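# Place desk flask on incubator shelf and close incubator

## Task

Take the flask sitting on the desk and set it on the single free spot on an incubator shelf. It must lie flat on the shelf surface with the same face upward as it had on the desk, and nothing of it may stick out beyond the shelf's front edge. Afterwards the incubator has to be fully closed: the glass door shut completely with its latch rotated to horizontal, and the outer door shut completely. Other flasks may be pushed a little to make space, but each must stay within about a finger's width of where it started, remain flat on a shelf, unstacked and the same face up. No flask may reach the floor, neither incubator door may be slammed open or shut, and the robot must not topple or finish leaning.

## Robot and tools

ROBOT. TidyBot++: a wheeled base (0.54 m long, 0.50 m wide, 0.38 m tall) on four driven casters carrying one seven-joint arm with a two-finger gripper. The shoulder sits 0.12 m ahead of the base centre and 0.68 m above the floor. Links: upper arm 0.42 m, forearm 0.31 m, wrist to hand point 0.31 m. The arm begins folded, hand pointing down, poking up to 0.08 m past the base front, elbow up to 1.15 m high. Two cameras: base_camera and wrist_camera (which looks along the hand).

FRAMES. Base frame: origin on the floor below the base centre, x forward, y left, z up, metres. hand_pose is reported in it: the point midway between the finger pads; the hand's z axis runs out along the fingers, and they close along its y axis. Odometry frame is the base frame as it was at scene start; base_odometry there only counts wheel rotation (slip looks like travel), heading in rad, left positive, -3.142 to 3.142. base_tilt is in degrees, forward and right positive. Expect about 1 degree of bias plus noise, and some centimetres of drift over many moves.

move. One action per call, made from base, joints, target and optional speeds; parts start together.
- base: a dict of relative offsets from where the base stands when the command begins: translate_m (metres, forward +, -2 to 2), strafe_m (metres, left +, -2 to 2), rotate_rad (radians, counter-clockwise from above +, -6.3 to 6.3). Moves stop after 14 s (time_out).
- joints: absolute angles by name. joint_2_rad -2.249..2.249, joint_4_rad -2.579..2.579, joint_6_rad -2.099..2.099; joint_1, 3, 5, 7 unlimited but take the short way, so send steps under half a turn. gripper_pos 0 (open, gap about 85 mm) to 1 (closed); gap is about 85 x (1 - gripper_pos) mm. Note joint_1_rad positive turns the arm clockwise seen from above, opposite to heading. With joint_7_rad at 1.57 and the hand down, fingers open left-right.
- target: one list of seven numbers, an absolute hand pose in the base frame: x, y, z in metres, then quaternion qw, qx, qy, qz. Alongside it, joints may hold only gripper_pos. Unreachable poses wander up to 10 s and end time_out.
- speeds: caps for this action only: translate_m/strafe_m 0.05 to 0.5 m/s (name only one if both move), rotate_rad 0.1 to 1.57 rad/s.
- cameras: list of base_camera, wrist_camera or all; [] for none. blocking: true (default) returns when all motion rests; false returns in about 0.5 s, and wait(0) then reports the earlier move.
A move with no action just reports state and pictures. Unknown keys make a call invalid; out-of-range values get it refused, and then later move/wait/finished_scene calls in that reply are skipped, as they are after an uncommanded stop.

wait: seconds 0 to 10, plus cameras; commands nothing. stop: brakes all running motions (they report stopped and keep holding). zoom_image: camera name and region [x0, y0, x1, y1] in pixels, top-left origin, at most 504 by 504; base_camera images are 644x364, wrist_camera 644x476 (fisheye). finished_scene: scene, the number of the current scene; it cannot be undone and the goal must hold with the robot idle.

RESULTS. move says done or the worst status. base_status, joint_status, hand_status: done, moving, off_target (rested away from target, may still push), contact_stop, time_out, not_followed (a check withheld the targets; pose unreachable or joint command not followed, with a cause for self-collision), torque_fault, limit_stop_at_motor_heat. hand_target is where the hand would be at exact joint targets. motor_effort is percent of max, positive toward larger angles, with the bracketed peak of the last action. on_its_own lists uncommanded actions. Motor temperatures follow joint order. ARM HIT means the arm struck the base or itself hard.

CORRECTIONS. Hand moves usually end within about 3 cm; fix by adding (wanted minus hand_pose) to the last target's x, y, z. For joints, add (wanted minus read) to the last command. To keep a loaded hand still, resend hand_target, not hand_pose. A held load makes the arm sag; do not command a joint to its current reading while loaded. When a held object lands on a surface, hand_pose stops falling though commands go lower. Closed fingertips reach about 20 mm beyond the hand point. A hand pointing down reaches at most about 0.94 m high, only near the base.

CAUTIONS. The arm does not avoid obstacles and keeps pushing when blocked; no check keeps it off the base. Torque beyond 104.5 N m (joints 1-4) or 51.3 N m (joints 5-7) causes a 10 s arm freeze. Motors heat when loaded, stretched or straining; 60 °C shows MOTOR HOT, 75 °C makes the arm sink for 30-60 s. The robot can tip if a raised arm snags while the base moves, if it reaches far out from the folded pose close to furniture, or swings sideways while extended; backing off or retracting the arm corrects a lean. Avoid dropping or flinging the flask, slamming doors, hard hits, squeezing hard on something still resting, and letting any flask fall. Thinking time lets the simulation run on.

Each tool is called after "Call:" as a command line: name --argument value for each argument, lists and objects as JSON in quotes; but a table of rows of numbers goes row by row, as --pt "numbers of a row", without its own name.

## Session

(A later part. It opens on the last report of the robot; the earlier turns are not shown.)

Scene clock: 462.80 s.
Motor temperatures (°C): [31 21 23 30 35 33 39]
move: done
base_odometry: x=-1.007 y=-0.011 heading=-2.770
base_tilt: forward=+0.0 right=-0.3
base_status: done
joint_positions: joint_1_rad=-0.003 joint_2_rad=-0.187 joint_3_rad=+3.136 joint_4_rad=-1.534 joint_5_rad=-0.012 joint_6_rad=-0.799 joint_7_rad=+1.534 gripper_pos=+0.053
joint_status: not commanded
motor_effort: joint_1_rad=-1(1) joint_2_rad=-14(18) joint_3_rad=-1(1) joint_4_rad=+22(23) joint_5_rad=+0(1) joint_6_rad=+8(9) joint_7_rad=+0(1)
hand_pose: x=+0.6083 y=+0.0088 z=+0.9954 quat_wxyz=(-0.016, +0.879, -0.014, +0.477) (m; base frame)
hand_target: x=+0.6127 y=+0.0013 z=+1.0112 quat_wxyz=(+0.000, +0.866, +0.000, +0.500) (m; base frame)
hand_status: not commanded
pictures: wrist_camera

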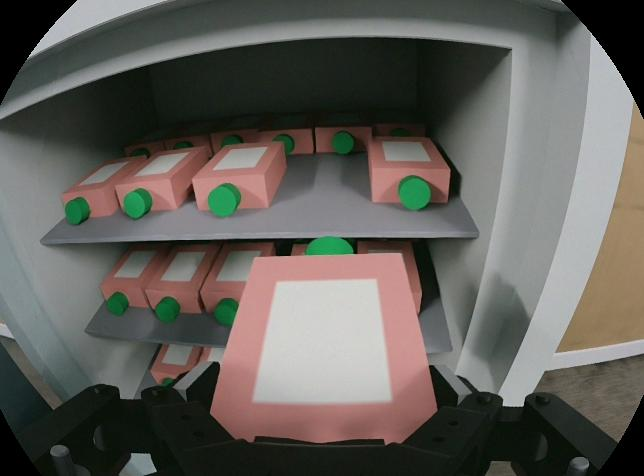

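Call:
move --base '{"translate_m": 0.06, "strafe_m": 0.036, "rotate_rad": -0.05}' --speeds '{"translate_m": 0.06}' --cameras '["wrist_camera"]'

Call:
zoom_image --camera "wrist_camera" --region '[120, 80, 500, 260]'

Scene clock: 527.97 s.
Motor temperatures (°C): [31 21 23 30 35 33 39]
move: done
base_odometry: x=-1.050 y=-0.067 heading=-2.820
base_tilt: forward=+0.0 right=-0.4
base_status: done
joint_positions: joint_1_rad=+0.000 joint_2_rad=-0.187 joint_3_rad=+3.138 joint_4_rad=-1.534 joint_5_rad=-0.012 joint_6_rad=-0.799 joint_7_rad=+1.534 gripper_pos=+0.053
joint_status: not commanded
motor_effort: joint_1_rad=+0(3) joint_2_rad=-15(18) joint_3_rad=-1(3) joint_4_rad=+22(22) joint_5_rad=+0(1) joint_6_rad=+8(9) joint_7_rad=+1(1)
hand_pose: x=+0.6083 y=+0.0064 z=+0.9956 quat_wxyz=(-0.015, +0.878, -0.016, +0.477) (m; base frame)
hand_target: x=+0.6127 y=+0.0013 z=+1.0112 quat_wxyz=(+0.000, +0.866, +0.000, +0.500) (m; base frame)
hand_status: not commanded
pictures: wrist_camera

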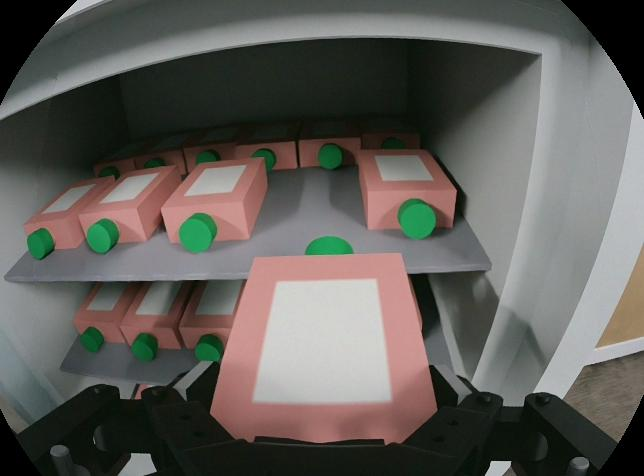

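Scaled by 1.326.

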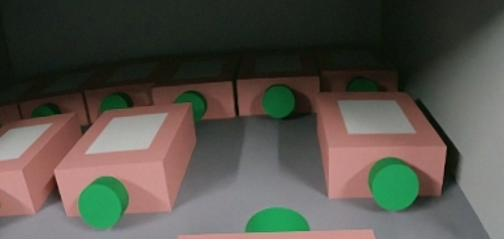

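Call:
move --base '{"translate_m": 0.13, "strafe_m": 0.0135}' --speeds '{"translate_m": 0.06}' --cameras '["wrist_camera"]'

Scene clock: 555.10 s.
Motor temperatures (°C): [31 21 23 30 35 33 39]
move: done
base_odometry: x=-1.169 y=-0.121 heading=-2.820
base_tilt: forward=+0.0 right=-0.3
base_status: done
joint_positions: joint_1_rad=+0.000 joint_2_rad=-0.188 joint_3_rad=+3.138 joint_4_rad=-1.534 joint_5_rad=-0.012 joint_6_rad=-0.799 joint_7_rad=+1.534 gripper_pos=+0.053
joint_status: not commanded
motor_effort: joint_1_rad=-1(1) joint_2_rad=-14(17) joint_3_rad=-1(2) joint_4_rad=+22(22) joint_5_rad=+0(1) joint_6_rad=+8(9) joint_7_rad=+0(1)
hand_pose: x=+0.6082 y=+0.0064 z=+0.9958 quat_wxyz=(-0.015, +0.878, -0.016, +0.478) (m; base frame)
hand_target: x=+0.6127 y=+0.0013 z=+1.0112 quat_wxyz=(+0.000, +0.866, +0.000, +0.500) (m; base frame)
hand_status: not commanded
pictures: wrist_camera

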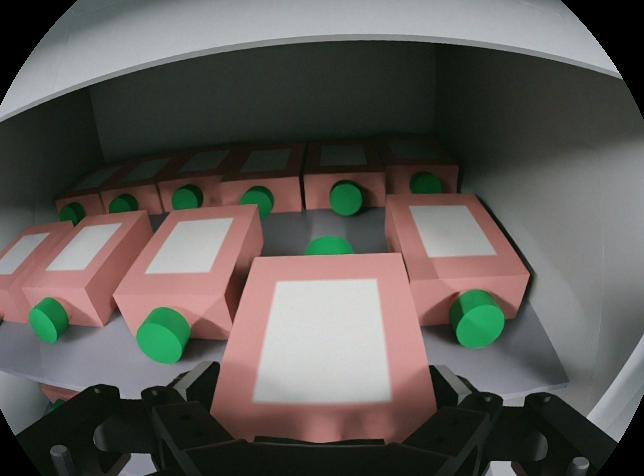

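Call:
move --base '{"translate_m": 0.02, "strafe_m": 0.001}' --speeds '{"translate_m": 0.05}' --cameras '[]'

Call:
move --joints '{"joint_4_rad": -1.56, "joint_6_rad": -0.745}' --cameras '["wrist_camera"]'

Scene clock: 569.20 s.
Motor temperatures (°C): [31 21 23 30 35 33 39]
move: done
base_odometry: x=-1.188 y=-0.128 heading=-2.820
base_tilt: forward=+0.0 right=-0.3
base_status: done
joint_positions: joint_1_rad=+0.000 joint_2_rad=-0.188 joint_3_rad=+3.138 joint_4_rad=-1.534 joint_5_rad=-0.012 joint_6_rad=-0.798 joint_7_rad=+1.534 gripper_pos=+0.053
joint_status: not commanded
motor_effort: joint_1_rad=+0(1) joint_2_rad=-15(19) joint_3_rad=-1(1) joint_4_rad=+21(22) joint_5_rad=+0(1) joint_6_rad=+8(9) joint_7_rad=+1(1)
hand_pose: x=+0.6081 y=+0.0064 z=+0.9962 quat_wxyz=(-0.015, +0.878, -0.016, +0.478) (m; base frame)
hand_target: x=+0.6127 y=+0.0013 z=+1.0112 quat_wxyz=(+0.000, +0.866, +0.000, +0.500) (m; base frame)
hand_status: not commanded
pictures: none
No camera images: "cameras" was empty.

Scene clock: 569.83 s.
Motor temperatures (°C): [31 21 23 30 35 33 39]
move: done
base_odometry: x=-1.188 y=-0.128 heading=-2.820
base_tilt: forward=+0.0 right=-0.3
base_status: not commanded
joint_positions: joint_1_rad=+0.000 joint_2_rad=-0.188 joint_3_rad=+3.138 joint_4_rad=-1.558 joint_5_rad=-0.012 joint_6_rad=-0.790 joint_7_rad=+1.534 gripper_pos=+0.053
joint_status: all done
motor_effort: joint_1_rad=+0(1) joint_2_rad=-14(15) joint_3_rad=+0(1) joint_4_rad=+22(23) joint_5_rad=+0(0) joint_6_rad=+8(9) joint_7_rad=+1(1)
hand_pose: x=+0.6071 y=+0.0064 z=+0.9853 quat_wxyz=(-0.015, +0.882, -0.016, +0.471) (m; base frame)
hand_target: x=+0.6120 y=+0.0013 z=+0.9995 quat_wxyz=(+0.000, +0.870, +0.000, +0.494) (m; base frame)
hand_status: not commanded
pictures: wrist_camera

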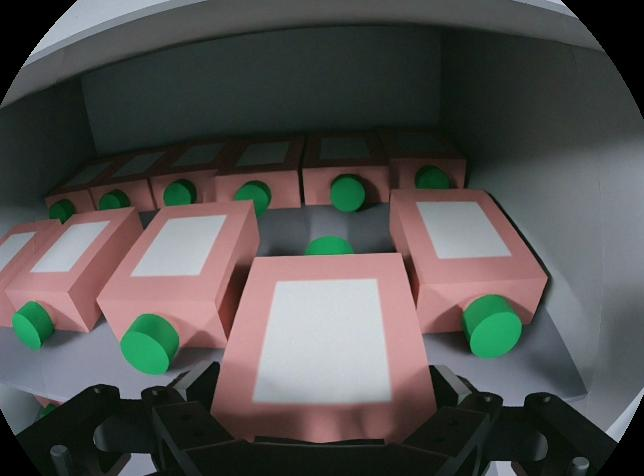

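Call:
move --joints '{"joint_4_rad": -1.59, "joint_6_rad": -0.69}' --cameras '[]'

Call:
move --joints '{"joint_4_rad": -1.61, "joint_6_rad": -0.68}' --cameras '["wrist_camera"]'

Scene clock: 578.03 s.
Motor temperatures (°C): [31 21 23 30 35 33 39]
move: done
base_odometry: x=-1.188 y=-0.128 heading=-2.820
base_tilt: forward=+0.1 right=-0.3
base_status: not commanded
joint_positions: joint_1_rad=+0.000 joint_2_rad=-0.188 joint_3_rad=+3.138 joint_4_rad=-1.587 joint_5_rad=-0.012 joint_6_rad=-0.733 joint_7_rad=+1.534 gripper_pos=+0.053
joint_status: all done
motor_effort: joint_1_rad=+0(1) joint_2_rad=-15(15) joint_3_rad=-1(1) joint_4_rad=+23(24) joint_5_rad=+0(0) joint_6_rad=+8(9) joint_7_rad=+0(1)
hand_pose: x=+0.6135 y=+0.0062 z=+0.9834 quat_wxyz=(-0.015, +0.875, -0.016, +0.484) (m; base frame)
hand_target: x=+0.6177 y=+0.0013 z=+0.9970 quat_wxyz=(+0.000, +0.863, +0.000, +0.504) (m; base frame)
hand_status: not commanded
pictures: none
No camera images: "cameras" was empty.

Scene clock: 578.63 s.
Motor temperatures (°C): [31 21 23 30 35 33 39]
move: done
base_odometry: x=-1.188 y=-0.128 heading=-2.820
base_tilt: forward=+0.0 right=-0.3
base_status: not commanded
joint_positions: joint_1_rad=+0.000 joint_2_rad=-0.188 joint_3_rad=+3.138 joint_4_rad=-1.606 joint_5_rad=-0.012 joint_6_rad=-0.724 joint_7_rad=+1.534 gripper_pos=+0.053
joint_status: all done
motor_effort: joint_1_rad=-1(1) joint_2_rad=-15(15) joint_3_rad=-1(1) joint_4_rad=+22(23) joint_5_rad=+0(1) joint_6_rad=+8(9) joint_7_rad=+1(1)
hand_pose: x=+0.6127 y=+0.0062 z=+0.9746 quat_wxyz=(-0.015, +0.878, -0.016, +0.479) (m; base frame)
hand_target: x=+0.6172 y=+0.0013 z=+0.9881 quat_wxyz=(+0.000, +0.866, +0.000, +0.500) (m; base frame)
hand_status: not commanded
pictures: wrist_camera

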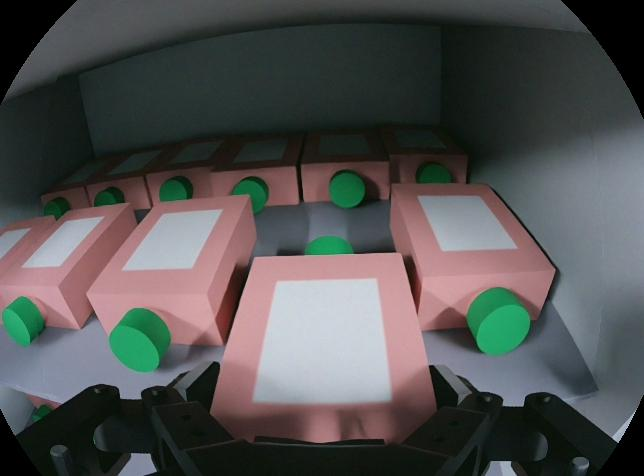

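Call:
move --joints '{"joint_4_rad": -1.63, "joint_6_rad": -0.66}' --cameras '["wrist_camera"]'

Scene clock: 603.17 s.
Motor temperatures (°C): [31 21 23 30 35 33 39]
move: done
base_odometry: x=-1.188 y=-0.128 heading=-2.820
base_tilt: forward=+0.0 right=-0.3
base_status: not commanded
joint_positions: joint_1_rad=+0.000 joint_2_rad=-0.188 joint_3_rad=+3.138 joint_4_rad=-1.620 joint_5_rad=-0.012 joint_6_rad=-0.699 joint_7_rad=+1.534 gripper_pos=+0.053
joint_status: all done
motor_effort: joint_1_rad=+0(1) joint_2_rad=-14(14) joint_3_rad=-1(1) joint_4_rad=+21(22) joint_5_rad=+0(1) joint_6_rad=+8(8) joint_7_rad=+0(1)
hand_pose: x=+0.6152 y=+0.0061 z=+0.9734 quat_wxyz=(-0.015, +0.875, -0.016, +0.484) (m; base frame)
hand_target: x=+0.6181 y=+0.0013 z=+0.9818 quat_wxyz=(+0.000, +0.866, +0.000, +0.500) (m; base frame)
hand_status: not commanded
pictures: wrist_camera

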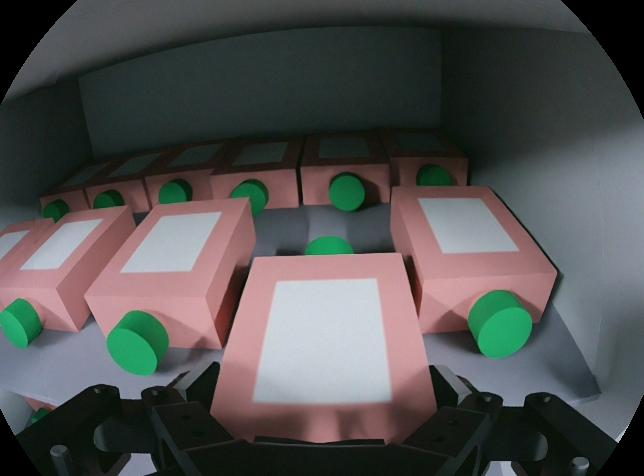

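Call:
move --joints '{"gripper_pos": 0.03}' --cameras '[]'

Call:
move --joints '{"gripper_pos": 0.0}' --cameras '["wrist_camera"]'

Scene clock: 612.60 s.
Motor temperatures (°C): [31 21 23 30 35 33 39]
move: done
base_odometry: x=-1.188 y=-0.128 heading=-2.820
base_tilt: forward=+0.0 right=-0.3
base_status: not commanded
joint_positions: joint_1_rad=+0.000 joint_2_rad=-0.188 joint_3_rad=+3.138 joint_4_rad=-1.621 joint_5_rad=-0.012 joint_6_rad=-0.699 joint_7_rad=+1.534 gripper_pos=+0.029
joint_status: all done
motor_effort: joint_1_rad=+0(1) joint_2_rad=-14(15) joint_3_rad=+0(1) joint_4_rad=+21(22) joint_5_rad=+0(0) joint_6_rad=+8(8) joint_7_rad=+1(1)
hand_pose: x=+0.6151 y=+0.0061 z=+0.9729 quat_wxyz=(-0.015, +0.875, -0.016, +0.484) (m; base frame)
hand_target: x=+0.6181 y=+0.0013 z=+0.9818 quat_wxyz=(+0.000, +0.866, +0.000, +0.500) (m; base frame)
hand_status: not commanded
pictures: none
No camera images: "cameras" was empty.

Scene clock: 613.00 s.
Motor temperatures (°C): [31 21 23 30 35 33 39]
move: done
base_odometry: x=-1.188 y=-0.128 heading=-2.820
base_tilt: forward=+0.1 right=-0.3
base_status: not commanded
joint_positions: joint_1_rad=+0.000 joint_2_rad=-0.188 joint_3_rad=+3.138 joint_4_rad=-1.621 joint_5_rad=-0.012 joint_6_rad=-0.699 joint_7_rad=+1.534 gripper_pos=+0.000
joint_status: all done
motor_effort: joint_1_rad=-1(1) joint_2_rad=-14(15) joint_3_rad=+0(1) joint_4_rad=+21(22) joint_5_rad=+0(0) joint_6_rad=+8(8) joint_7_rad=+0(1)
hand_pose: x=+0.6151 y=+0.0061 z=+0.9729 quat_wxyz=(-0.015, +0.875, -0.016, +0.483) (m; base frame)
hand_target: x=+0.6181 y=+0.0013 z=+0.9818 quat_wxyz=(+0.000, +0.866, +0.000, +0.500) (m; base frame)
hand_status: not commanded
pictures: wrist_camera

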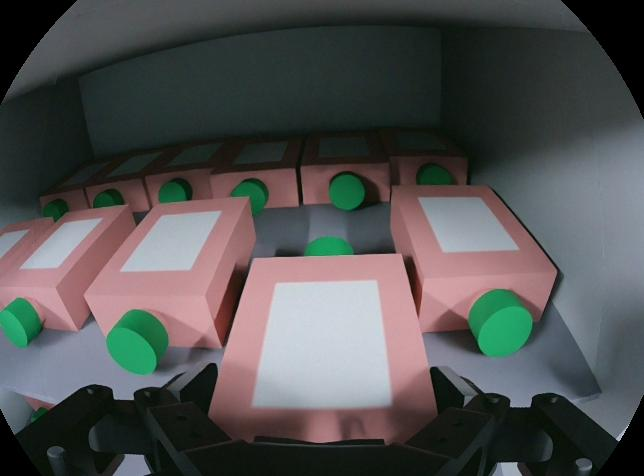

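Resting. Back out slowly.

Call:
move --base '{"translate_m": -0.02}' --speeds '{"translate_m": 0.05}' --cameras '["wrist_camera"]'

Scene clock: 617.60 s.
Motor temperatures (°C): [31 21 23 30 35 33 39]
move: done
base_odometry: x=-1.169 y=-0.122 heading=-2.820
base_tilt: forward=+0.1 right=-0.3
base_status: done
joint_positions: joint_1_rad=+0.000 joint_2_rad=-0.189 joint_3_rad=+3.138 joint_4_rad=-1.621 joint_5_rad=-0.012 joint_6_rad=-0.699 joint_7_rad=+1.534 gripper_pos=+0.000
joint_status: not commanded
motor_effort: joint_1_rad=+0(1) joint_2_rad=-14(17) joint_3_rad=-1(2) joint_4_rad=+21(22) joint_5_rad=+0(1) joint_6_rad=+7(8) joint_7_rad=+1(1)
hand_pose: x=+0.6149 y=+0.0061 z=+0.9733 quat_wxyz=(-0.015, +0.875, -0.016, +0.484) (m; base frame)
hand_target: x=+0.6181 y=+0.0013 z=+0.9818 quat_wxyz=(+0.000, +0.866, +0.000, +0.500) (m; base frame)
hand_status: not commanded
pictures: wrist_camera

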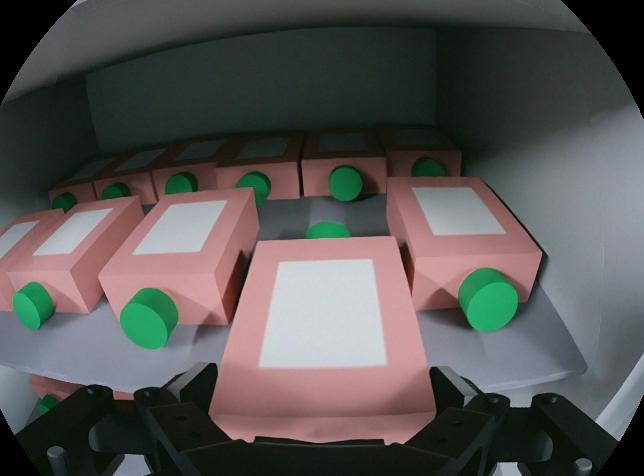

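Call:
move --base '{"translate_m": -0.18}' --speeds '{"translate_m": 0.06}' --cameras '["wrist_camera"]'

Call:
zoom_image --camera "wrist_camera" --region '[160, 80, 500, 300]'

Scene clock: 626.50 s.
Motor temperatures (°C): [31 21 23 30 35 33 39]
move: done
base_odometry: x=-0.998 y=-0.065 heading=-2.820
base_tilt: forward=+0.0 right=-0.3
base_status: done
joint_positions: joint_1_rad=+0.000 joint_2_rad=-0.191 joint_3_rad=+3.138 joint_4_rad=-1.621 joint_5_rad=-0.012 joint_6_rad=-0.699 joint_7_rad=+1.534 gripper_pos=+0.000
joint_status: not commanded
motor_effort: joint_1_rad=+0(2) joint_2_rad=-14(17) joint_3_rad=+0(2) joint_4_rad=+21(22) joint_5_rad=+0(1) joint_6_rad=+8(8) joint_7_rad=+0(1)
hand_pose: x=+0.6144 y=+0.0061 z=+0.9740 quat_wxyz=(-0.015, +0.874, -0.016, +0.485) (m; base frame)
hand_target: x=+0.6181 y=+0.0013 z=+0.9818 quat_wxyz=(+0.000, +0.866, +0.000, +0.500) (m; base frame)
hand_status: not commanded
pictures: wrist_camera

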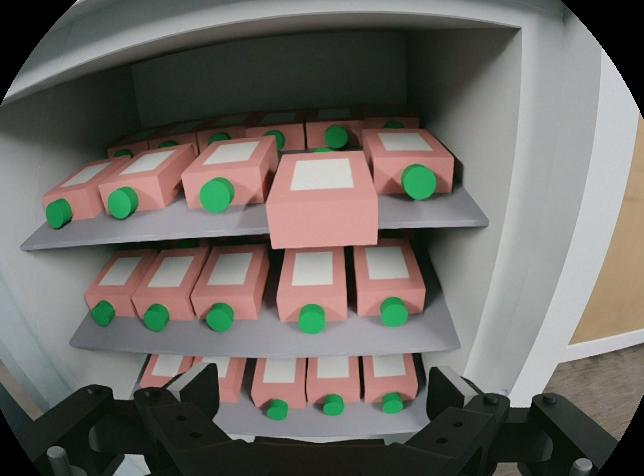

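Scaled by 1.482.

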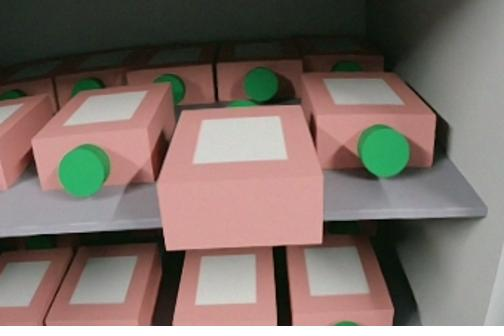

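Call:
move --joints '{"joint_2_rad": -0.268, "joint_4_rad": -1.88, "joint_6_rad": -0.198, "gripper_pos": 1.0}' --cameras '["wrist_camera"]'

Scene clock: 643.57 s.
Motor temperatures (°C): [31 21 23 30 35 33 39]
move: done
base_odometry: x=-0.998 y=-0.065 heading=-2.820
base_tilt: forward=+0.0 right=-0.4
base_status: not commanded
joint_positions: joint_1_rad=+0.000 joint_2_rad=-0.248 joint_3_rad=+3.138 joint_4_rad=-1.869 joint_5_rad=-0.012 joint_6_rad=-0.244 joint_7_rad=+1.534 gripper_pos=+0.999
joint_status: all done
motor_effort: joint_1_rad=+0(1) joint_2_rad=-13(15) joint_3_rad=+0(2) joint_4_rad=+22(23) joint_5_rad=+0(1) joint_6_rad=+9(9) joint_7_rad=+1(1)
hand_pose: x=+0.6275 y=+0.0047 z=+0.9836 quat_wxyz=(-0.017, +0.803, -0.017, +0.596) (m; base frame)
hand_target: x=+0.6241 y=+0.0013 z=+1.0008 quat_wxyz=(+0.000, +0.786, +0.000, +0.618) (m; base frame)
hand_status: not commanded
pictures: wrist_camera

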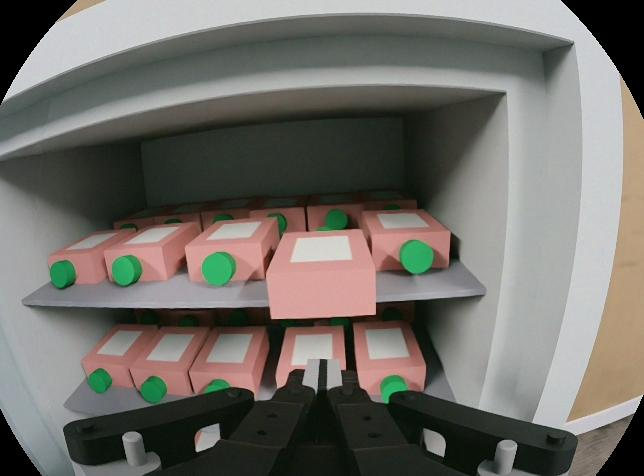

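Call:
move --joints '{"joint_4_rad": -1.934, "joint_6_rad": -0.144}' --cameras '[]'

Call:
move --base '{"translate_m": 0.11, "strafe_m": 0.002}' --speeds '{"translate_m": 0.06}' --cameras '["wrist_camera"]'

Scene clock: 655.00 s.
Motor temperatures (°C): [31 21 23 30 35 33 39]
move: done
base_odometry: x=-0.998 y=-0.065 heading=-2.820
base_tilt: forward=+0.1 right=-0.3
base_status: not commanded
joint_positions: joint_1_rad=+0.000 joint_2_rad=-0.250 joint_3_rad=+3.138 joint_4_rad=-1.927 joint_5_rad=-0.012 joint_6_rad=-0.185 joint_7_rad=+1.534 gripper_pos=+0.999
joint_status: all done
motor_effort: joint_1_rad=+0(1) joint_2_rad=-12(13) joint_3_rad=+0(1) joint_4_rad=+22(23) joint_5_rad=+0(1) joint_6_rad=+9(10) joint_7_rad=+0(1)
hand_pose: x=+0.6255 y=+0.0044 z=+0.9666 quat_wxyz=(-0.016, +0.802, -0.017, +0.597) (m; base frame)
hand_target: x=+0.6229 y=+0.0013 z=+0.9839 quat_wxyz=(+0.000, +0.786, +0.000, +0.618) (m; base frame)
hand_status: not commanded
pictures: none
No camera images: "cameras" was empty.

Scene clock: 657.30 s.
Motor temperatures (°C): [31 21 23 30 35 33 39]
move: done
base_odometry: x=-1.101 y=-0.102 heading=-2.820
base_tilt: forward=+0.0 right=-0.2
base_status: done
joint_positions: joint_1_rad=+0.000 joint_2_rad=-0.257 joint_3_rad=+3.138 joint_4_rad=-1.927 joint_5_rad=-0.012 joint_6_rad=-0.185 joint_7_rad=+1.534 gripper_pos=+0.999
joint_status: not commanded
motor_effort: joint_1_rad=+0(2) joint_2_rad=-12(16) joint_3_rad=+0(1) joint_4_rad=+21(23) joint_5_rad=+0(1) joint_6_rad=+9(9) joint_7_rad=+1(1)
hand_pose: x=+0.6237 y=+0.0044 z=+0.9699 quat_wxyz=(-0.016, +0.800, -0.017, +0.599) (m; base frame)
hand_target: x=+0.6229 y=+0.0013 z=+0.9839 quat_wxyz=(+0.000, +0.786, +0.000, +0.618) (m; base frame)
hand_status: not commanded
pictures: wrist_camera

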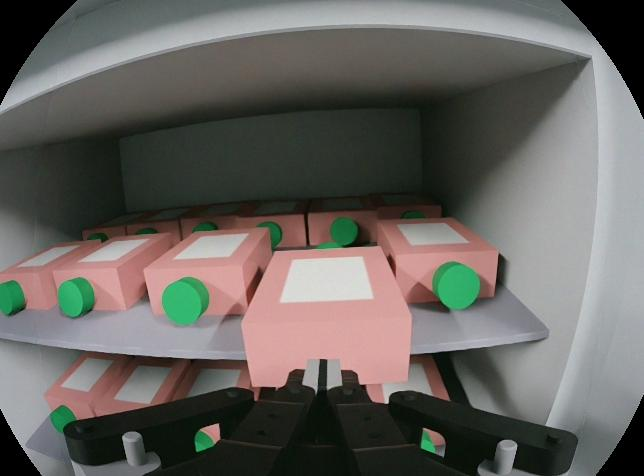

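Call:
move --base '{"translate_m": 0.04, "strafe_m": -0.004}' --speeds '{"translate_m": 0.05}' --cameras '["wrist_camera"]'

Call:
zoom_image --camera "wrist_camera" --region '[160, 180, 560, 400]'

Scene clock: 667.83 s.
Motor temperatures (°C): [31 21 23 30 35 33 39]
move: done
base_odometry: x=-1.141 y=-0.111 heading=-2.820
base_tilt: forward=+0.0 right=-0.4
base_status: done
joint_positions: joint_1_rad=+0.000 joint_2_rad=-0.259 joint_3_rad=+3.138 joint_4_rad=-1.927 joint_5_rad=-0.012 joint_6_rad=-0.185 joint_7_rad=+1.534 gripper_pos=+0.999
joint_status: not commanded
motor_effort: joint_1_rad=-1(1) joint_2_rad=-12(15) joint_3_rad=-1(2) joint_4_rad=+22(23) joint_5_rad=+0(0) joint_6_rad=+9(9) joint_7_rad=+1(1)
hand_pose: x=+0.6231 y=+0.0044 z=+0.9711 quat_wxyz=(-0.016, +0.799, -0.017, +0.600) (m; base frame)
hand_target: x=+0.6229 y=+0.0013 z=+0.9839 quat_wxyz=(+0.000, +0.786, +0.000, +0.618) (m; base frame)
hand_status: not commanded
pictures: wrist_camera

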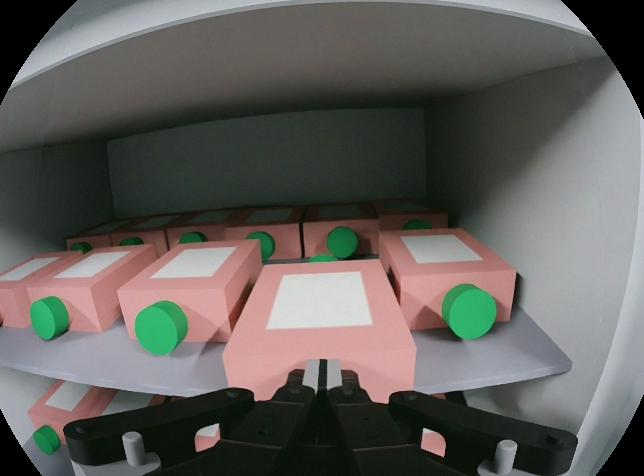

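Scaled by 1.260.

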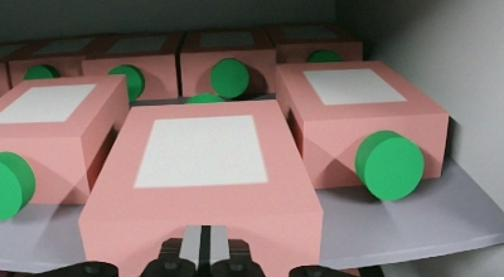

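Call:
move --base '{"translate_m": 0.035, "strafe_m": 0.0}' --speeds '{"translate_m": 0.05}' --cameras '["wrist_camera"]'

Call:
zoom_image --camera "wrist_camera" --region '[160, 180, 560, 440]'

Scene clock: 682.10 s.
Motor temperatures (°C): [31 21 23 30 35 33 39]
move: done
base_odometry: x=-1.174 y=-0.122 heading=-2.820
base_tilt: forward=+0.1 right=-0.4
base_status: done
joint_positions: joint_1_rad=+0.000 joint_2_rad=-0.261 joint_3_rad=+3.138 joint_4_rad=-1.927 joint_5_rad=-0.012 joint_6_rad=-0.184 joint_7_rad=+1.534 gripper_pos=+0.999
joint_status: not commanded
motor_effort: joint_1_rad=+0(1) joint_2_rad=-12(15) joint_3_rad=+0(2) joint_4_rad=+22(23) joint_5_rad=+0(1) joint_6_rad=+9(9) joint_7_rad=+1(1)
hand_pose: x=+0.6226 y=+0.0044 z=+0.9721 quat_wxyz=(-0.016, +0.799, -0.017, +0.601) (m; base frame)
hand_target: x=+0.6229 y=+0.0013 z=+0.9839 quat_wxyz=(+0.000, +0.786, +0.000, +0.618) (m; base frame)
hand_status: not commanded
pictures: wrist_camera

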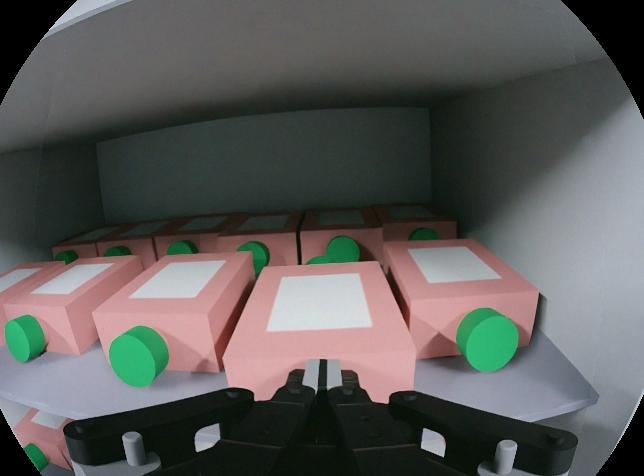

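Scaled by 1.260.

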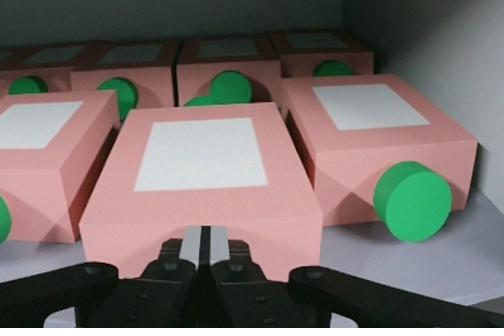

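Call:
move --base '{"translate_m": 0.018}' --speeds '{"translate_m": 0.05}' --cameras '[]'

Call:
move --base '{"translate_m": -0.25}' --speeds '{"translate_m": 0.1}' --cameras '["wrist_camera"]'

Call:
zoom_image --camera "wrist_camera" --region '[40, 160, 500, 320]'

Scene clock: 690.47 s.
Motor temperatures (°C): [31 21 23 30 35 33 39]
move: done
base_odometry: x=-1.191 y=-0.127 heading=-2.820
base_tilt: forward=+0.0 right=-0.3
base_status: done
joint_positions: joint_1_rad=+0.000 joint_2_rad=-0.262 joint_3_rad=+3.138 joint_4_rad=-1.927 joint_5_rad=-0.012 joint_6_rad=-0.184 joint_7_rad=+1.534 gripper_pos=+0.999
joint_status: not commanded
motor_effort: joint_1_rad=+0(1) joint_2_rad=-12(15) joint_3_rad=-1(1) joint_4_rad=+21(22) joint_5_rad=+0(1) joint_6_rad=+9(9) joint_7_rad=+0(1)
hand_pose: x=+0.6221 y=+0.0044 z=+0.9729 quat_wxyz=(-0.017, +0.798, -0.017, +0.602) (m; base frame)
hand_target: x=+0.6229 y=+0.0013 z=+0.9839 quat_wxyz=(+0.000, +0.786, +0.000, +0.618) (m; base frame)
hand_status: not commanded
pictures: none
No camera images: "cameras" was empty.

Scene clock: 693.53 s.
Motor temperatures (°C): [31 21 23 30 35 33 39]
move: done
base_odometry: x=-0.954 y=-0.048 heading=-2.820
base_tilt: forward=+0.1 right=-0.3
base_status: done
joint_positions: joint_1_rad=+0.000 joint_2_rad=-0.265 joint_3_rad=+3.138 joint_4_rad=-1.928 joint_5_rad=-0.012 joint_6_rad=-0.184 joint_7_rad=+1.534 gripper_pos=+0.999
joint_status: not commanded
motor_effort: joint_1_rad=-1(1) joint_2_rad=-12(15) joint_3_rad=-1(2) joint_4_rad=+22(23) joint_5_rad=+0(1) joint_6_rad=+8(9) joint_7_rad=+0(1)
hand_pose: x=+0.6214 y=+0.0044 z=+0.9744 quat_wxyz=(-0.017, +0.797, -0.017, +0.603) (m; base frame)
hand_target: x=+0.6229 y=+0.0013 z=+0.9839 quat_wxyz=(+0.000, +0.786, +0.000, +0.618) (m; base frame)
hand_status: not commanded
pictures: wrist_camera

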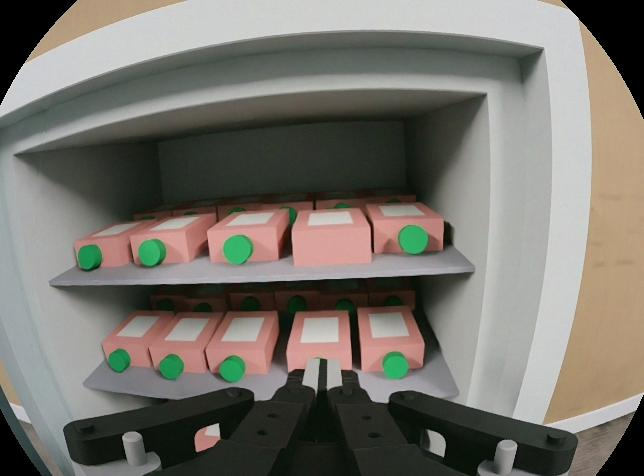

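Scaled by 1.096.

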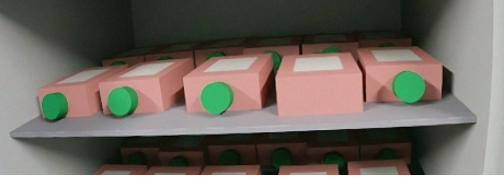

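Call:
move --base '{"translate_m": -0.65}' --speeds '{"translate_m": 0.25}' --joints '{"joint_2_rad": -0.268, "joint_4_rad": -1.88, "joint_6_rad": -0.198}' --cameras '["wrist_camera", "base_camera"]'

Scene clock: 712.40 s.
Motor temperatures (°C): [31 21 23 30 35 33 39]
move: done
base_odometry: x=-0.337 y=+0.157 heading=-2.820
base_tilt: forward=+0.0 right=-0.2
base_status: done
joint_positions: joint_1_rad=+0.000 joint_2_rad=-0.265 joint_3_rad=+3.138 joint_4_rad=-1.890 joint_5_rad=-0.012 joint_6_rad=-0.186 joint_7_rad=+1.534 gripper_pos=+0.999
joint_status: all done
motor_effort: joint_1_rad=+0(1) joint_2_rad=-12(16) joint_3_rad=-1(2) joint_4_rad=+23(24) joint_5_rad=+0(1) joint_6_rad=+9(9) joint_7_rad=+1(1)
hand_pose: x=+0.6250 y=+0.0045 z=+0.9967 quat_wxyz=(-0.017, +0.787, -0.017, +0.617) (m; base frame)
hand_target: x=+0.6241 y=+0.0013 z=+1.0009 quat_wxyz=(+0.000, +0.786, +0.000, +0.618) (m; base frame)
hand_status: not commanded
pictures: base_camera, wrist_camera

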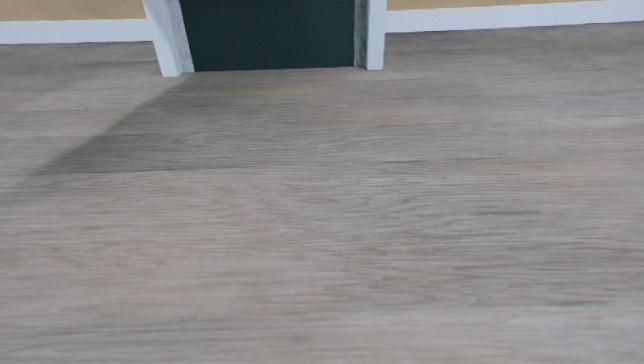

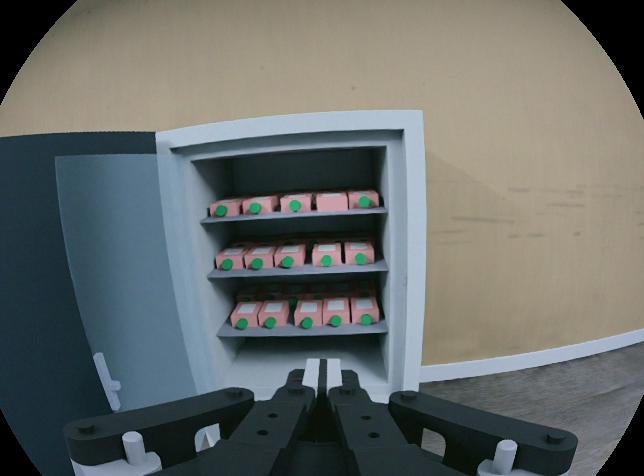

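Call:
move --base '{"translate_m": -0.15, "strafe_m": 0.45}' --speeds '{"strafe_m": 0.25}' --cameras '["wrist_camera", "base_camera"]'

Scene clock: 734.23 s.
Motor temperatures (°C): [31 21 23 30 35 32 39]
move: done
base_odometry: x=-0.053 y=-0.222 heading=-2.820
base_tilt: forward=+0.1 right=-0.3
base_status: done
joint_positions: joint_1_rad=+0.000 joint_2_rad=-0.265 joint_3_rad=+3.138 joint_4_rad=-1.890 joint_5_rad=-0.012 joint_6_rad=-0.186 joint_7_rad=+1.534 gripper_pos=+0.999
joint_status: not commanded
motor_effort: joint_1_rad=+0(2) joint_2_rad=-12(13) joint_3_rad=+0(3) joint_4_rad=+22(23) joint_5_rad=+0(1) joint_6_rad=+9(9) joint_7_rad=+1(1)
hand_pose: x=+0.6250 y=+0.0043 z=+0.9967 quat_wxyz=(-0.017, +0.787, -0.017, +0.617) (m; base frame)
hand_target: x=+0.6241 y=+0.0013 z=+1.0009 quat_wxyz=(+0.000, +0.786, +0.000, +0.618) (m; base frame)
hand_status: not commanded
pictures: base_camera, wrist_camera

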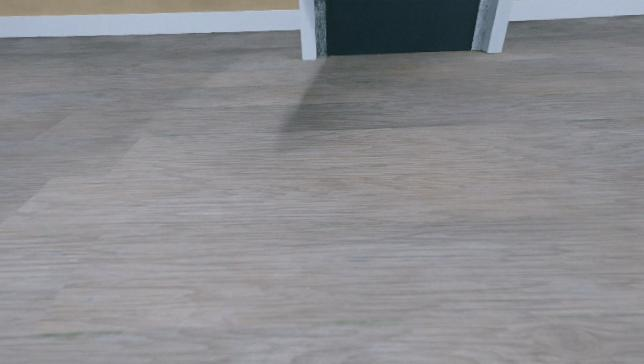

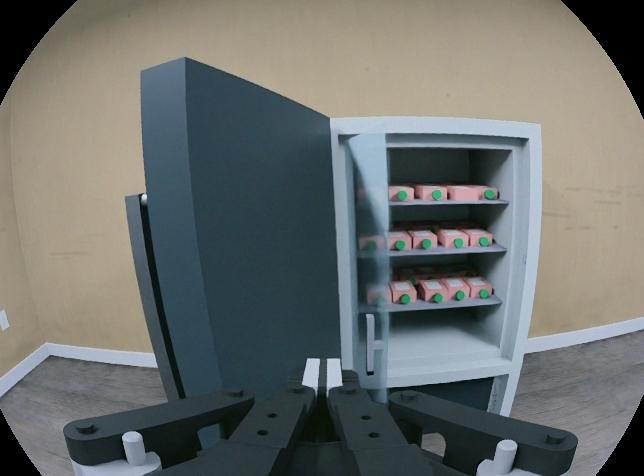

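Call:
move --base '{"translate_m": 0.44, "strafe_m": -0.02}' --speeds '{"translate_m": 0.15}' --cameras '["wrist_camera"]'

Scene clock: 757.53 s.
Motor temperatures (°C): [31 21 23 30 35 32 39]
move: done
base_odometry: x=-0.476 y=-0.342 heading=-2.819
base_tilt: forward=+0.1 right=-0.3
base_status: done
joint_positions: joint_1_rad=+0.000 joint_2_rad=-0.264 joint_3_rad=+3.138 joint_4_rad=-1.890 joint_5_rad=-0.012 joint_6_rad=-0.186 joint_7_rad=+1.534 gripper_pos=+0.999
joint_status: not commanded
motor_effort: joint_1_rad=+0(2) joint_2_rad=-12(15) joint_3_rad=-1(1) joint_4_rad=+22(23) joint_5_rad=+0(1) joint_6_rad=+9(9) joint_7_rad=+1(1)
hand_pose: x=+0.6253 y=+0.0043 z=+0.9962 quat_wxyz=(-0.017, +0.787, -0.017, +0.617) (m; base frame)
hand_target: x=+0.6241 y=+0.0013 z=+1.0009 quat_wxyz=(+0.000, +0.786, +0.000, +0.618) (m; base frame)
hand_status: not commanded
pictures: wrist_camera

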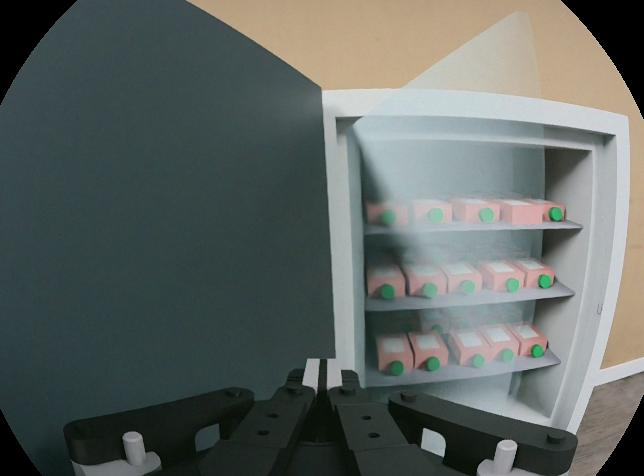

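Call:
move --base '{"translate_m": 0.02, "strafe_m": -0.14}' --speeds '{"strafe_m": 0.06}' --cameras '["wrist_camera"]'

Scene clock: 774.17 s.
Motor temperatures (°C): [31 21 23 30 35 32 39]
move: done
base_odometry: x=-0.540 y=-0.216 heading=-2.819
base_tilt: forward=+0.1 right=-0.3
base_status: done
joint_positions: joint_1_rad=-0.001 joint_2_rad=-0.264 joint_3_rad=+3.138 joint_4_rad=-1.890 joint_5_rad=-0.012 joint_6_rad=-0.186 joint_7_rad=+1.534 gripper_pos=+0.999
joint_status: not commanded
motor_effort: joint_1_rad=+0(3) joint_2_rad=-12(13) joint_3_rad=-1(3) joint_4_rad=+22(23) joint_5_rad=+0(1) joint_6_rad=+9(10) joint_7_rad=+0(1)
hand_pose: x=+0.6252 y=+0.0048 z=+0.9963 quat_wxyz=(-0.017, +0.787, -0.016, +0.617) (m; base frame)
hand_target: x=+0.6241 y=+0.0013 z=+1.0009 quat_wxyz=(+0.000, +0.786, +0.000, +0.618) (m; base frame)
hand_status: not commanded
pictures: wrist_camera

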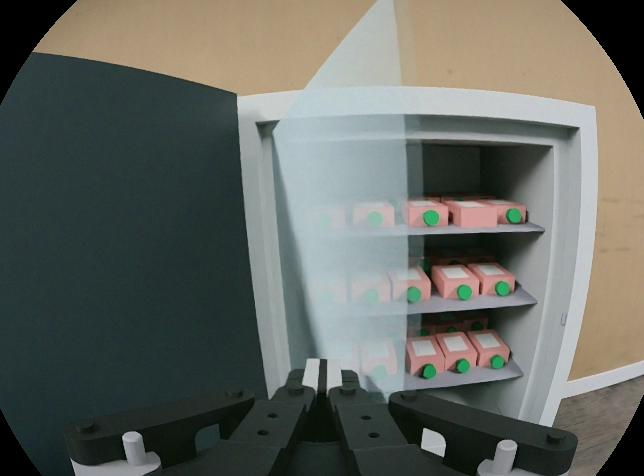

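Call:
move --base '{"translate_m": 0.06, "strafe_m": -0.13}' --speeds '{"strafe_m": 0.06}' --cameras '["wrist_camera"]'

Call:
move --base '{"translate_m": 0.09, "strafe_m": -0.11}' --speeds '{"strafe_m": 0.05}' --cameras '["wrist_camera"]'

Scene clock: 786.87 s.
Motor temperatures (°C): [31 21 23 30 35 32 39]
move: done
base_odometry: x=-0.638 y=-0.111 heading=-2.819
base_tilt: forward=+0.0 right=-0.3
base_status: done
joint_positions: joint_1_rad=+0.006 joint_2_rad=-0.272 joint_3_rad=+3.142 joint_4_rad=-1.896 joint_5_rad=-0.012 joint_6_rad=-0.186 joint_7_rad=+1.534 gripper_pos=+0.999
joint_status: not commanded
motor_effort: joint_1_rad=+0(5) joint_2_rad=-12(13) joint_3_rad=-1(5) joint_4_rad=+22(28) joint_5_rad=+0(1) joint_6_rad=+9(14) joint_7_rad=+1(1)
hand_pose: x=+0.6222 y=-0.0010 z=+0.9969 quat_wxyz=(-0.014, +0.786, -0.021, +0.618) (m; base frame)
hand_target: x=+0.6241 y=+0.0013 z=+1.0009 quat_wxyz=(+0.000, +0.786, +0.000, +0.618) (m; base frame)
hand_status: not commanded
pictures: wrist_camera

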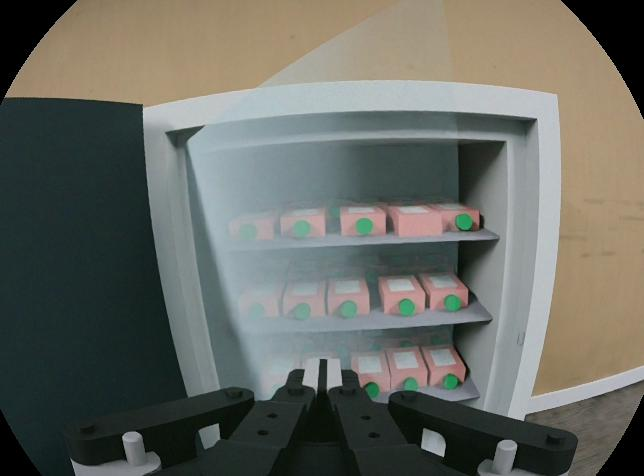

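Scene clock: 790.17 s.
Motor temperatures (°C): [31 21 23 30 35 32 39]
move: done
base_odometry: x=-0.758 y=-0.035 heading=-2.820
base_tilt: forward=+0.1 right=-0.3
base_status: done
joint_positions: joint_1_rad=+0.005 joint_2_rad=-0.272 joint_3_rad=+3.142 joint_4_rad=-1.896 joint_5_rad=-0.012 joint_6_rad=-0.186 joint_7_rad=+1.534 gripper_pos=+0.999
joint_status: not commanded
motor_effort: joint_1_rad=-1(2) joint_2_rad=-12(14) joint_3_rad=+0(2) joint_4_rad=+22(23) joint_5_rad=+0(1) joint_6_rad=+9(10) joint_7_rad=+1(1)
hand_pose: x=+0.6224 y=-0.0007 z=+0.9967 quat_wxyz=(-0.014, +0.786, -0.021, +0.618) (m; base frame)
hand_target: x=+0.6241 y=+0.0013 z=+1.0009 quat_wxyz=(+0.000, +0.786, +0.000, +0.618) (m; base frame)
hand_status: not commanded
pictures: wrist_camera

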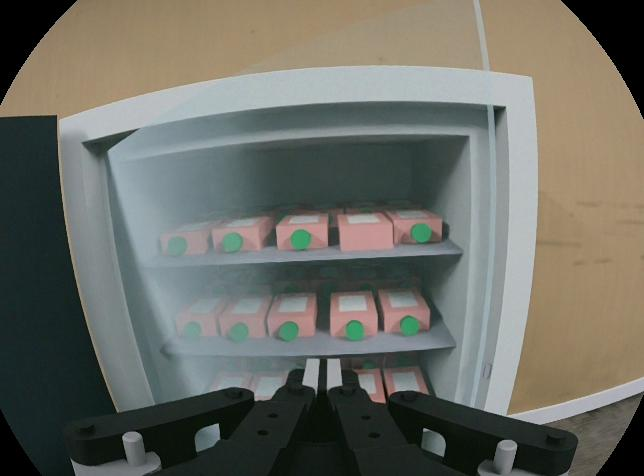

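Call:
move --base '{"translate_m": 0.11, "strafe_m": -0.07}' --speeds '{"translate_m": 0.06}' --cameras '[]'

Call:
move --base '{"translate_m": 0.08, "strafe_m": -0.03}' --speeds '{"translate_m": 0.05}' --cameras '["wrist_camera"]'

Scene clock: 801.17 s.
Motor temperatures (°C): [31 21 23 30 35 32 39]
move: done
base_odometry: x=-0.885 y=-0.004 heading=-2.820
base_tilt: forward=+0.0 right=-0.3
base_status: done
joint_positions: joint_1_rad=+0.005 joint_2_rad=-0.270 joint_3_rad=+3.142 joint_4_rad=-1.896 joint_5_rad=-0.012 joint_6_rad=-0.186 joint_7_rad=+1.534 gripper_pos=+0.999
joint_status: not commanded
motor_effort: joint_1_rad=+0(2) joint_2_rad=-12(14) joint_3_rad=+0(3) joint_4_rad=+22(24) joint_5_rad=+0(1) joint_6_rad=+9(10) joint_7_rad=+0(1)
hand_pose: x=+0.6228 y=-0.0003 z=+0.9961 quat_wxyz=(-0.015, +0.787, -0.020, +0.617) (m; base frame)
hand_target: x=+0.6241 y=+0.0013 z=+1.0009 quat_wxyz=(+0.000, +0.786, +0.000, +0.618) (m; base frame)
hand_status: not commanded
pictures: none
No camera images: "cameras" was empty.

Scene clock: 803.33 s.
Motor temperatures (°C): [31 21 23 30 35 32 39]
move: done
base_odometry: x=-0.970 y=+0.000 heading=-2.820
base_tilt: forward=+0.1 right=-0.3
base_status: done
joint_positions: joint_1_rad=+0.005 joint_2_rad=-0.269 joint_3_rad=+3.142 joint_4_rad=-1.895 joint_5_rad=-0.012 joint_6_rad=-0.186 joint_7_rad=+1.534 gripper_pos=+0.999
joint_status: not commanded
motor_effort: joint_1_rad=-1(1) joint_2_rad=-12(14) joint_3_rad=-1(2) joint_4_rad=+22(23) joint_5_rad=+0(1) joint_6_rad=+9(10) joint_7_rad=+0(1)
hand_pose: x=+0.6232 y=-0.0003 z=+0.9956 quat_wxyz=(-0.015, +0.787, -0.020, +0.617) (m; base frame)
hand_target: x=+0.6241 y=+0.0013 z=+1.0009 quat_wxyz=(+0.000, +0.786, +0.000, +0.618) (m; base frame)
hand_status: not commanded
pictures: wrist_camera

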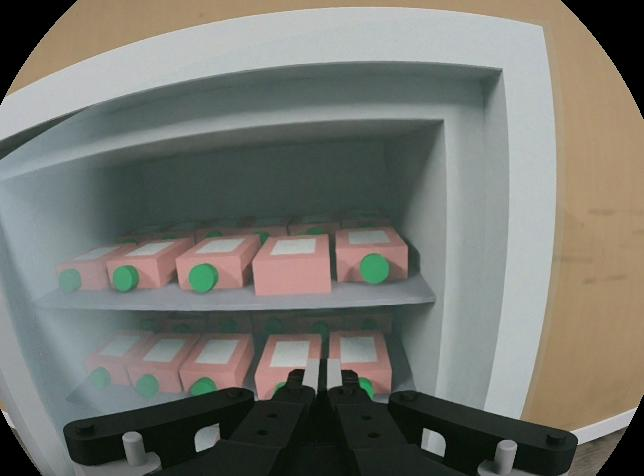

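Call:
move --base '{"translate_m": 0.08, "strafe_m": -0.015}' --speeds '{"translate_m": 0.05}' --cameras '["wrist_camera"]'

Scene clock: 810.40 s.
Motor temperatures (°C): [31 21 23 30 35 32 39]
move: done
base_odometry: x=-1.051 y=-0.011 heading=-2.820
base_tilt: forward=+0.1 right=-0.3
base_status: done
joint_positions: joint_1_rad=+0.005 joint_2_rad=-0.268 joint_3_rad=+3.142 joint_4_rad=-1.895 joint_5_rad=-0.012 joint_6_rad=-0.186 joint_7_rad=+1.534 gripper_pos=+0.999
joint_status: not commanded
motor_effort: joint_1_rad=+0(1) joint_2_rad=-12(14) joint_3_rad=-1(1) joint_4_rad=+22(24) joint_5_rad=+0(1) joint_6_rad=+9(11) joint_7_rad=+0(1)
hand_pose: x=+0.6235 y=-0.0003 z=+0.9952 quat_wxyz=(-0.015, +0.787, -0.020, +0.616) (m; base frame)
hand_target: x=+0.6241 y=+0.0013 z=+1.0009 quat_wxyz=(+0.000, +0.786, +0.000, +0.618) (m; base frame)
hand_status: not commanded
pictures: wrist_camera

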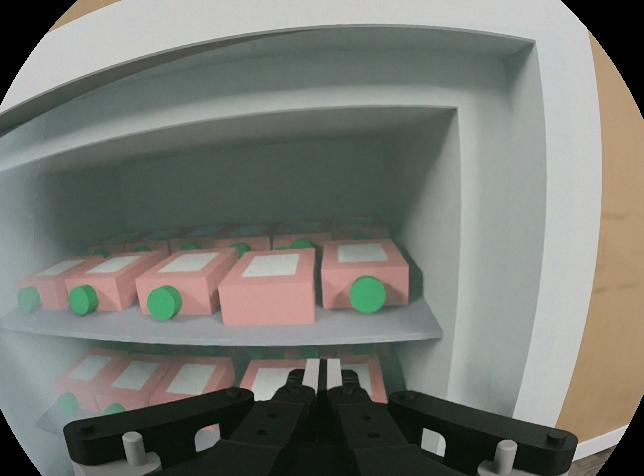

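Call:
move --base '{"translate_m": 0.03}' --speeds '{"translate_m": 0.05}' --cameras '[]'

Call:
move --base '{"translate_m": 0.02}' --speeds '{"translate_m": 0.05}' --cameras '["wrist_camera"]'

Scene clock: 817.83 s.
Motor temperatures (°C): [31 21 23 30 35 32 39]
move: done
base_odometry: x=-1.080 y=-0.021 heading=-2.820
base_tilt: forward=+0.0 right=-0.4
base_status: done
joint_positions: joint_1_rad=+0.005 joint_2_rad=-0.268 joint_3_rad=+3.142 joint_4_rad=-1.895 joint_5_rad=-0.012 joint_6_rad=-0.186 joint_7_rad=+1.534 gripper_pos=+0.999
joint_status: not commanded
motor_effort: joint_1_rad=+1(2) joint_2_rad=-12(15) joint_3_rad=+0(2) joint_4_rad=+23(24) joint_5_rad=+0(1) joint_6_rad=+9(11) joint_7_rad=+1(1)
hand_pose: x=+0.6237 y=-0.0003 z=+0.9950 quat_wxyz=(-0.015, +0.787, -0.020, +0.616) (m; base frame)
hand_target: x=+0.6241 y=+0.0013 z=+1.0009 quat_wxyz=(+0.000, +0.786, +0.000, +0.618) (m; base frame)
hand_status: not commanded
pictures: none
No camera images: "cameras" was empty.

Scene clock: 818.70 s.
Motor temperatures (°C): [31 21 23 30 35 32 39]
move: done
base_odometry: x=-1.099 y=-0.027 heading=-2.820
base_tilt: forward=+0.1 right=-0.3
base_status: done
joint_positions: joint_1_rad=+0.005 joint_2_rad=-0.266 joint_3_rad=+3.142 joint_4_rad=-1.895 joint_5_rad=-0.012 joint_6_rad=-0.186 joint_7_rad=+1.534 gripper_pos=+0.999
joint_status: not commanded
motor_effort: joint_1_rad=-1(2) joint_2_rad=-12(14) joint_3_rad=-1(1) joint_4_rad=+22(24) joint_5_rad=+0(1) joint_6_rad=+9(10) joint_7_rad=+1(1)
hand_pose: x=+0.6242 y=-0.0003 z=+0.9945 quat_wxyz=(-0.015, +0.788, -0.020, +0.616) (m; base frame)
hand_target: x=+0.6241 y=+0.0013 z=+1.0009 quat_wxyz=(+0.000, +0.786, +0.000, +0.618) (m; base frame)
hand_status: not commanded
pictures: wrist_camera

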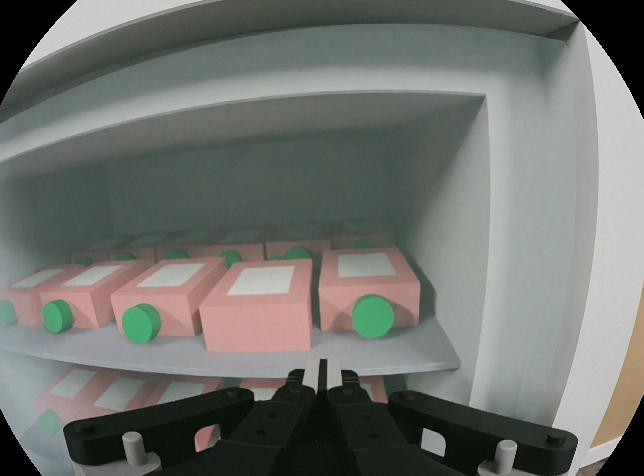

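Call:
move --base '{"translate_m": 0.02}' --speeds '{"translate_m": 0.05}' --cameras '[]'

Call:
move --base '{"translate_m": 0.02}' --speeds '{"translate_m": 0.05}' --cameras '["wrist_camera"]'

Scene clock: 825.47 s.
Motor temperatures (°C): [31 21 23 30 35 32 39]
move: done
base_odometry: x=-1.118 y=-0.033 heading=-2.821
base_tilt: forward=+0.0 right=-0.3
base_status: done
joint_positions: joint_1_rad=+0.005 joint_2_rad=-0.266 joint_3_rad=+3.142 joint_4_rad=-1.895 joint_5_rad=-0.012 joint_6_rad=-0.186 joint_7_rad=+1.534 gripper_pos=+0.999
joint_status: not commanded
motor_effort: joint_1_rad=+0(1) joint_2_rad=-12(15) joint_3_rad=-1(1) joint_4_rad=+22(24) joint_5_rad=+0(1) joint_6_rad=+9(10) joint_7_rad=+0(1)
hand_pose: x=+0.6242 y=-0.0003 z=+0.9945 quat_wxyz=(-0.015, +0.788, -0.020, +0.616) (m; base frame)
hand_target: x=+0.6241 y=+0.0013 z=+1.0009 quat_wxyz=(+0.000, +0.786, +0.000, +0.618) (m; base frame)
hand_status: not commanded
pictures: none
No camera images: "cameras" was empty.

Scene clock: 826.33 s.
Motor temperatures (°C): [31 21 23 30 35 32 39]
move: done
base_odometry: x=-1.137 y=-0.039 heading=-2.821
base_tilt: forward=+0.0 right=-0.3
base_status: done
joint_positions: joint_1_rad=+0.005 joint_2_rad=-0.266 joint_3_rad=+3.142 joint_4_rad=-1.894 joint_5_rad=-0.012 joint_6_rad=-0.186 joint_7_rad=+1.534 gripper_pos=+0.999
joint_status: not commanded
motor_effort: joint_1_rad=+0(1) joint_2_rad=-12(15) joint_3_rad=+0(1) joint_4_rad=+22(24) joint_5_rad=+0(1) joint_6_rad=+9(11) joint_7_rad=+0(1)
hand_pose: x=+0.6242 y=-0.0003 z=+0.9947 quat_wxyz=(-0.015, +0.787, -0.020, +0.616) (m; base frame)
hand_target: x=+0.6241 y=+0.0013 z=+1.0009 quat_wxyz=(+0.000, +0.786, +0.000, +0.618) (m; base frame)
hand_status: not commanded
pictures: wrist_camera

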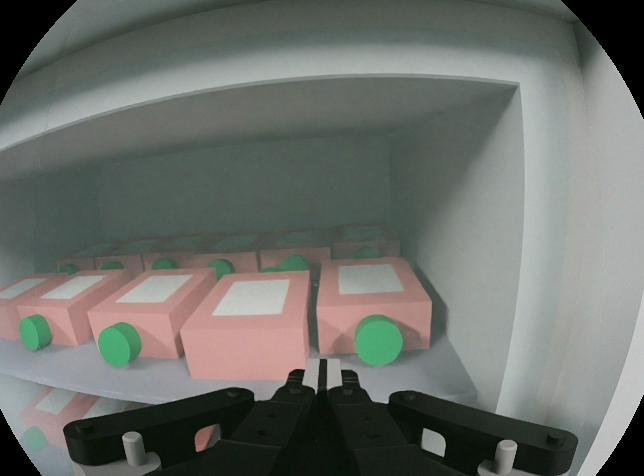

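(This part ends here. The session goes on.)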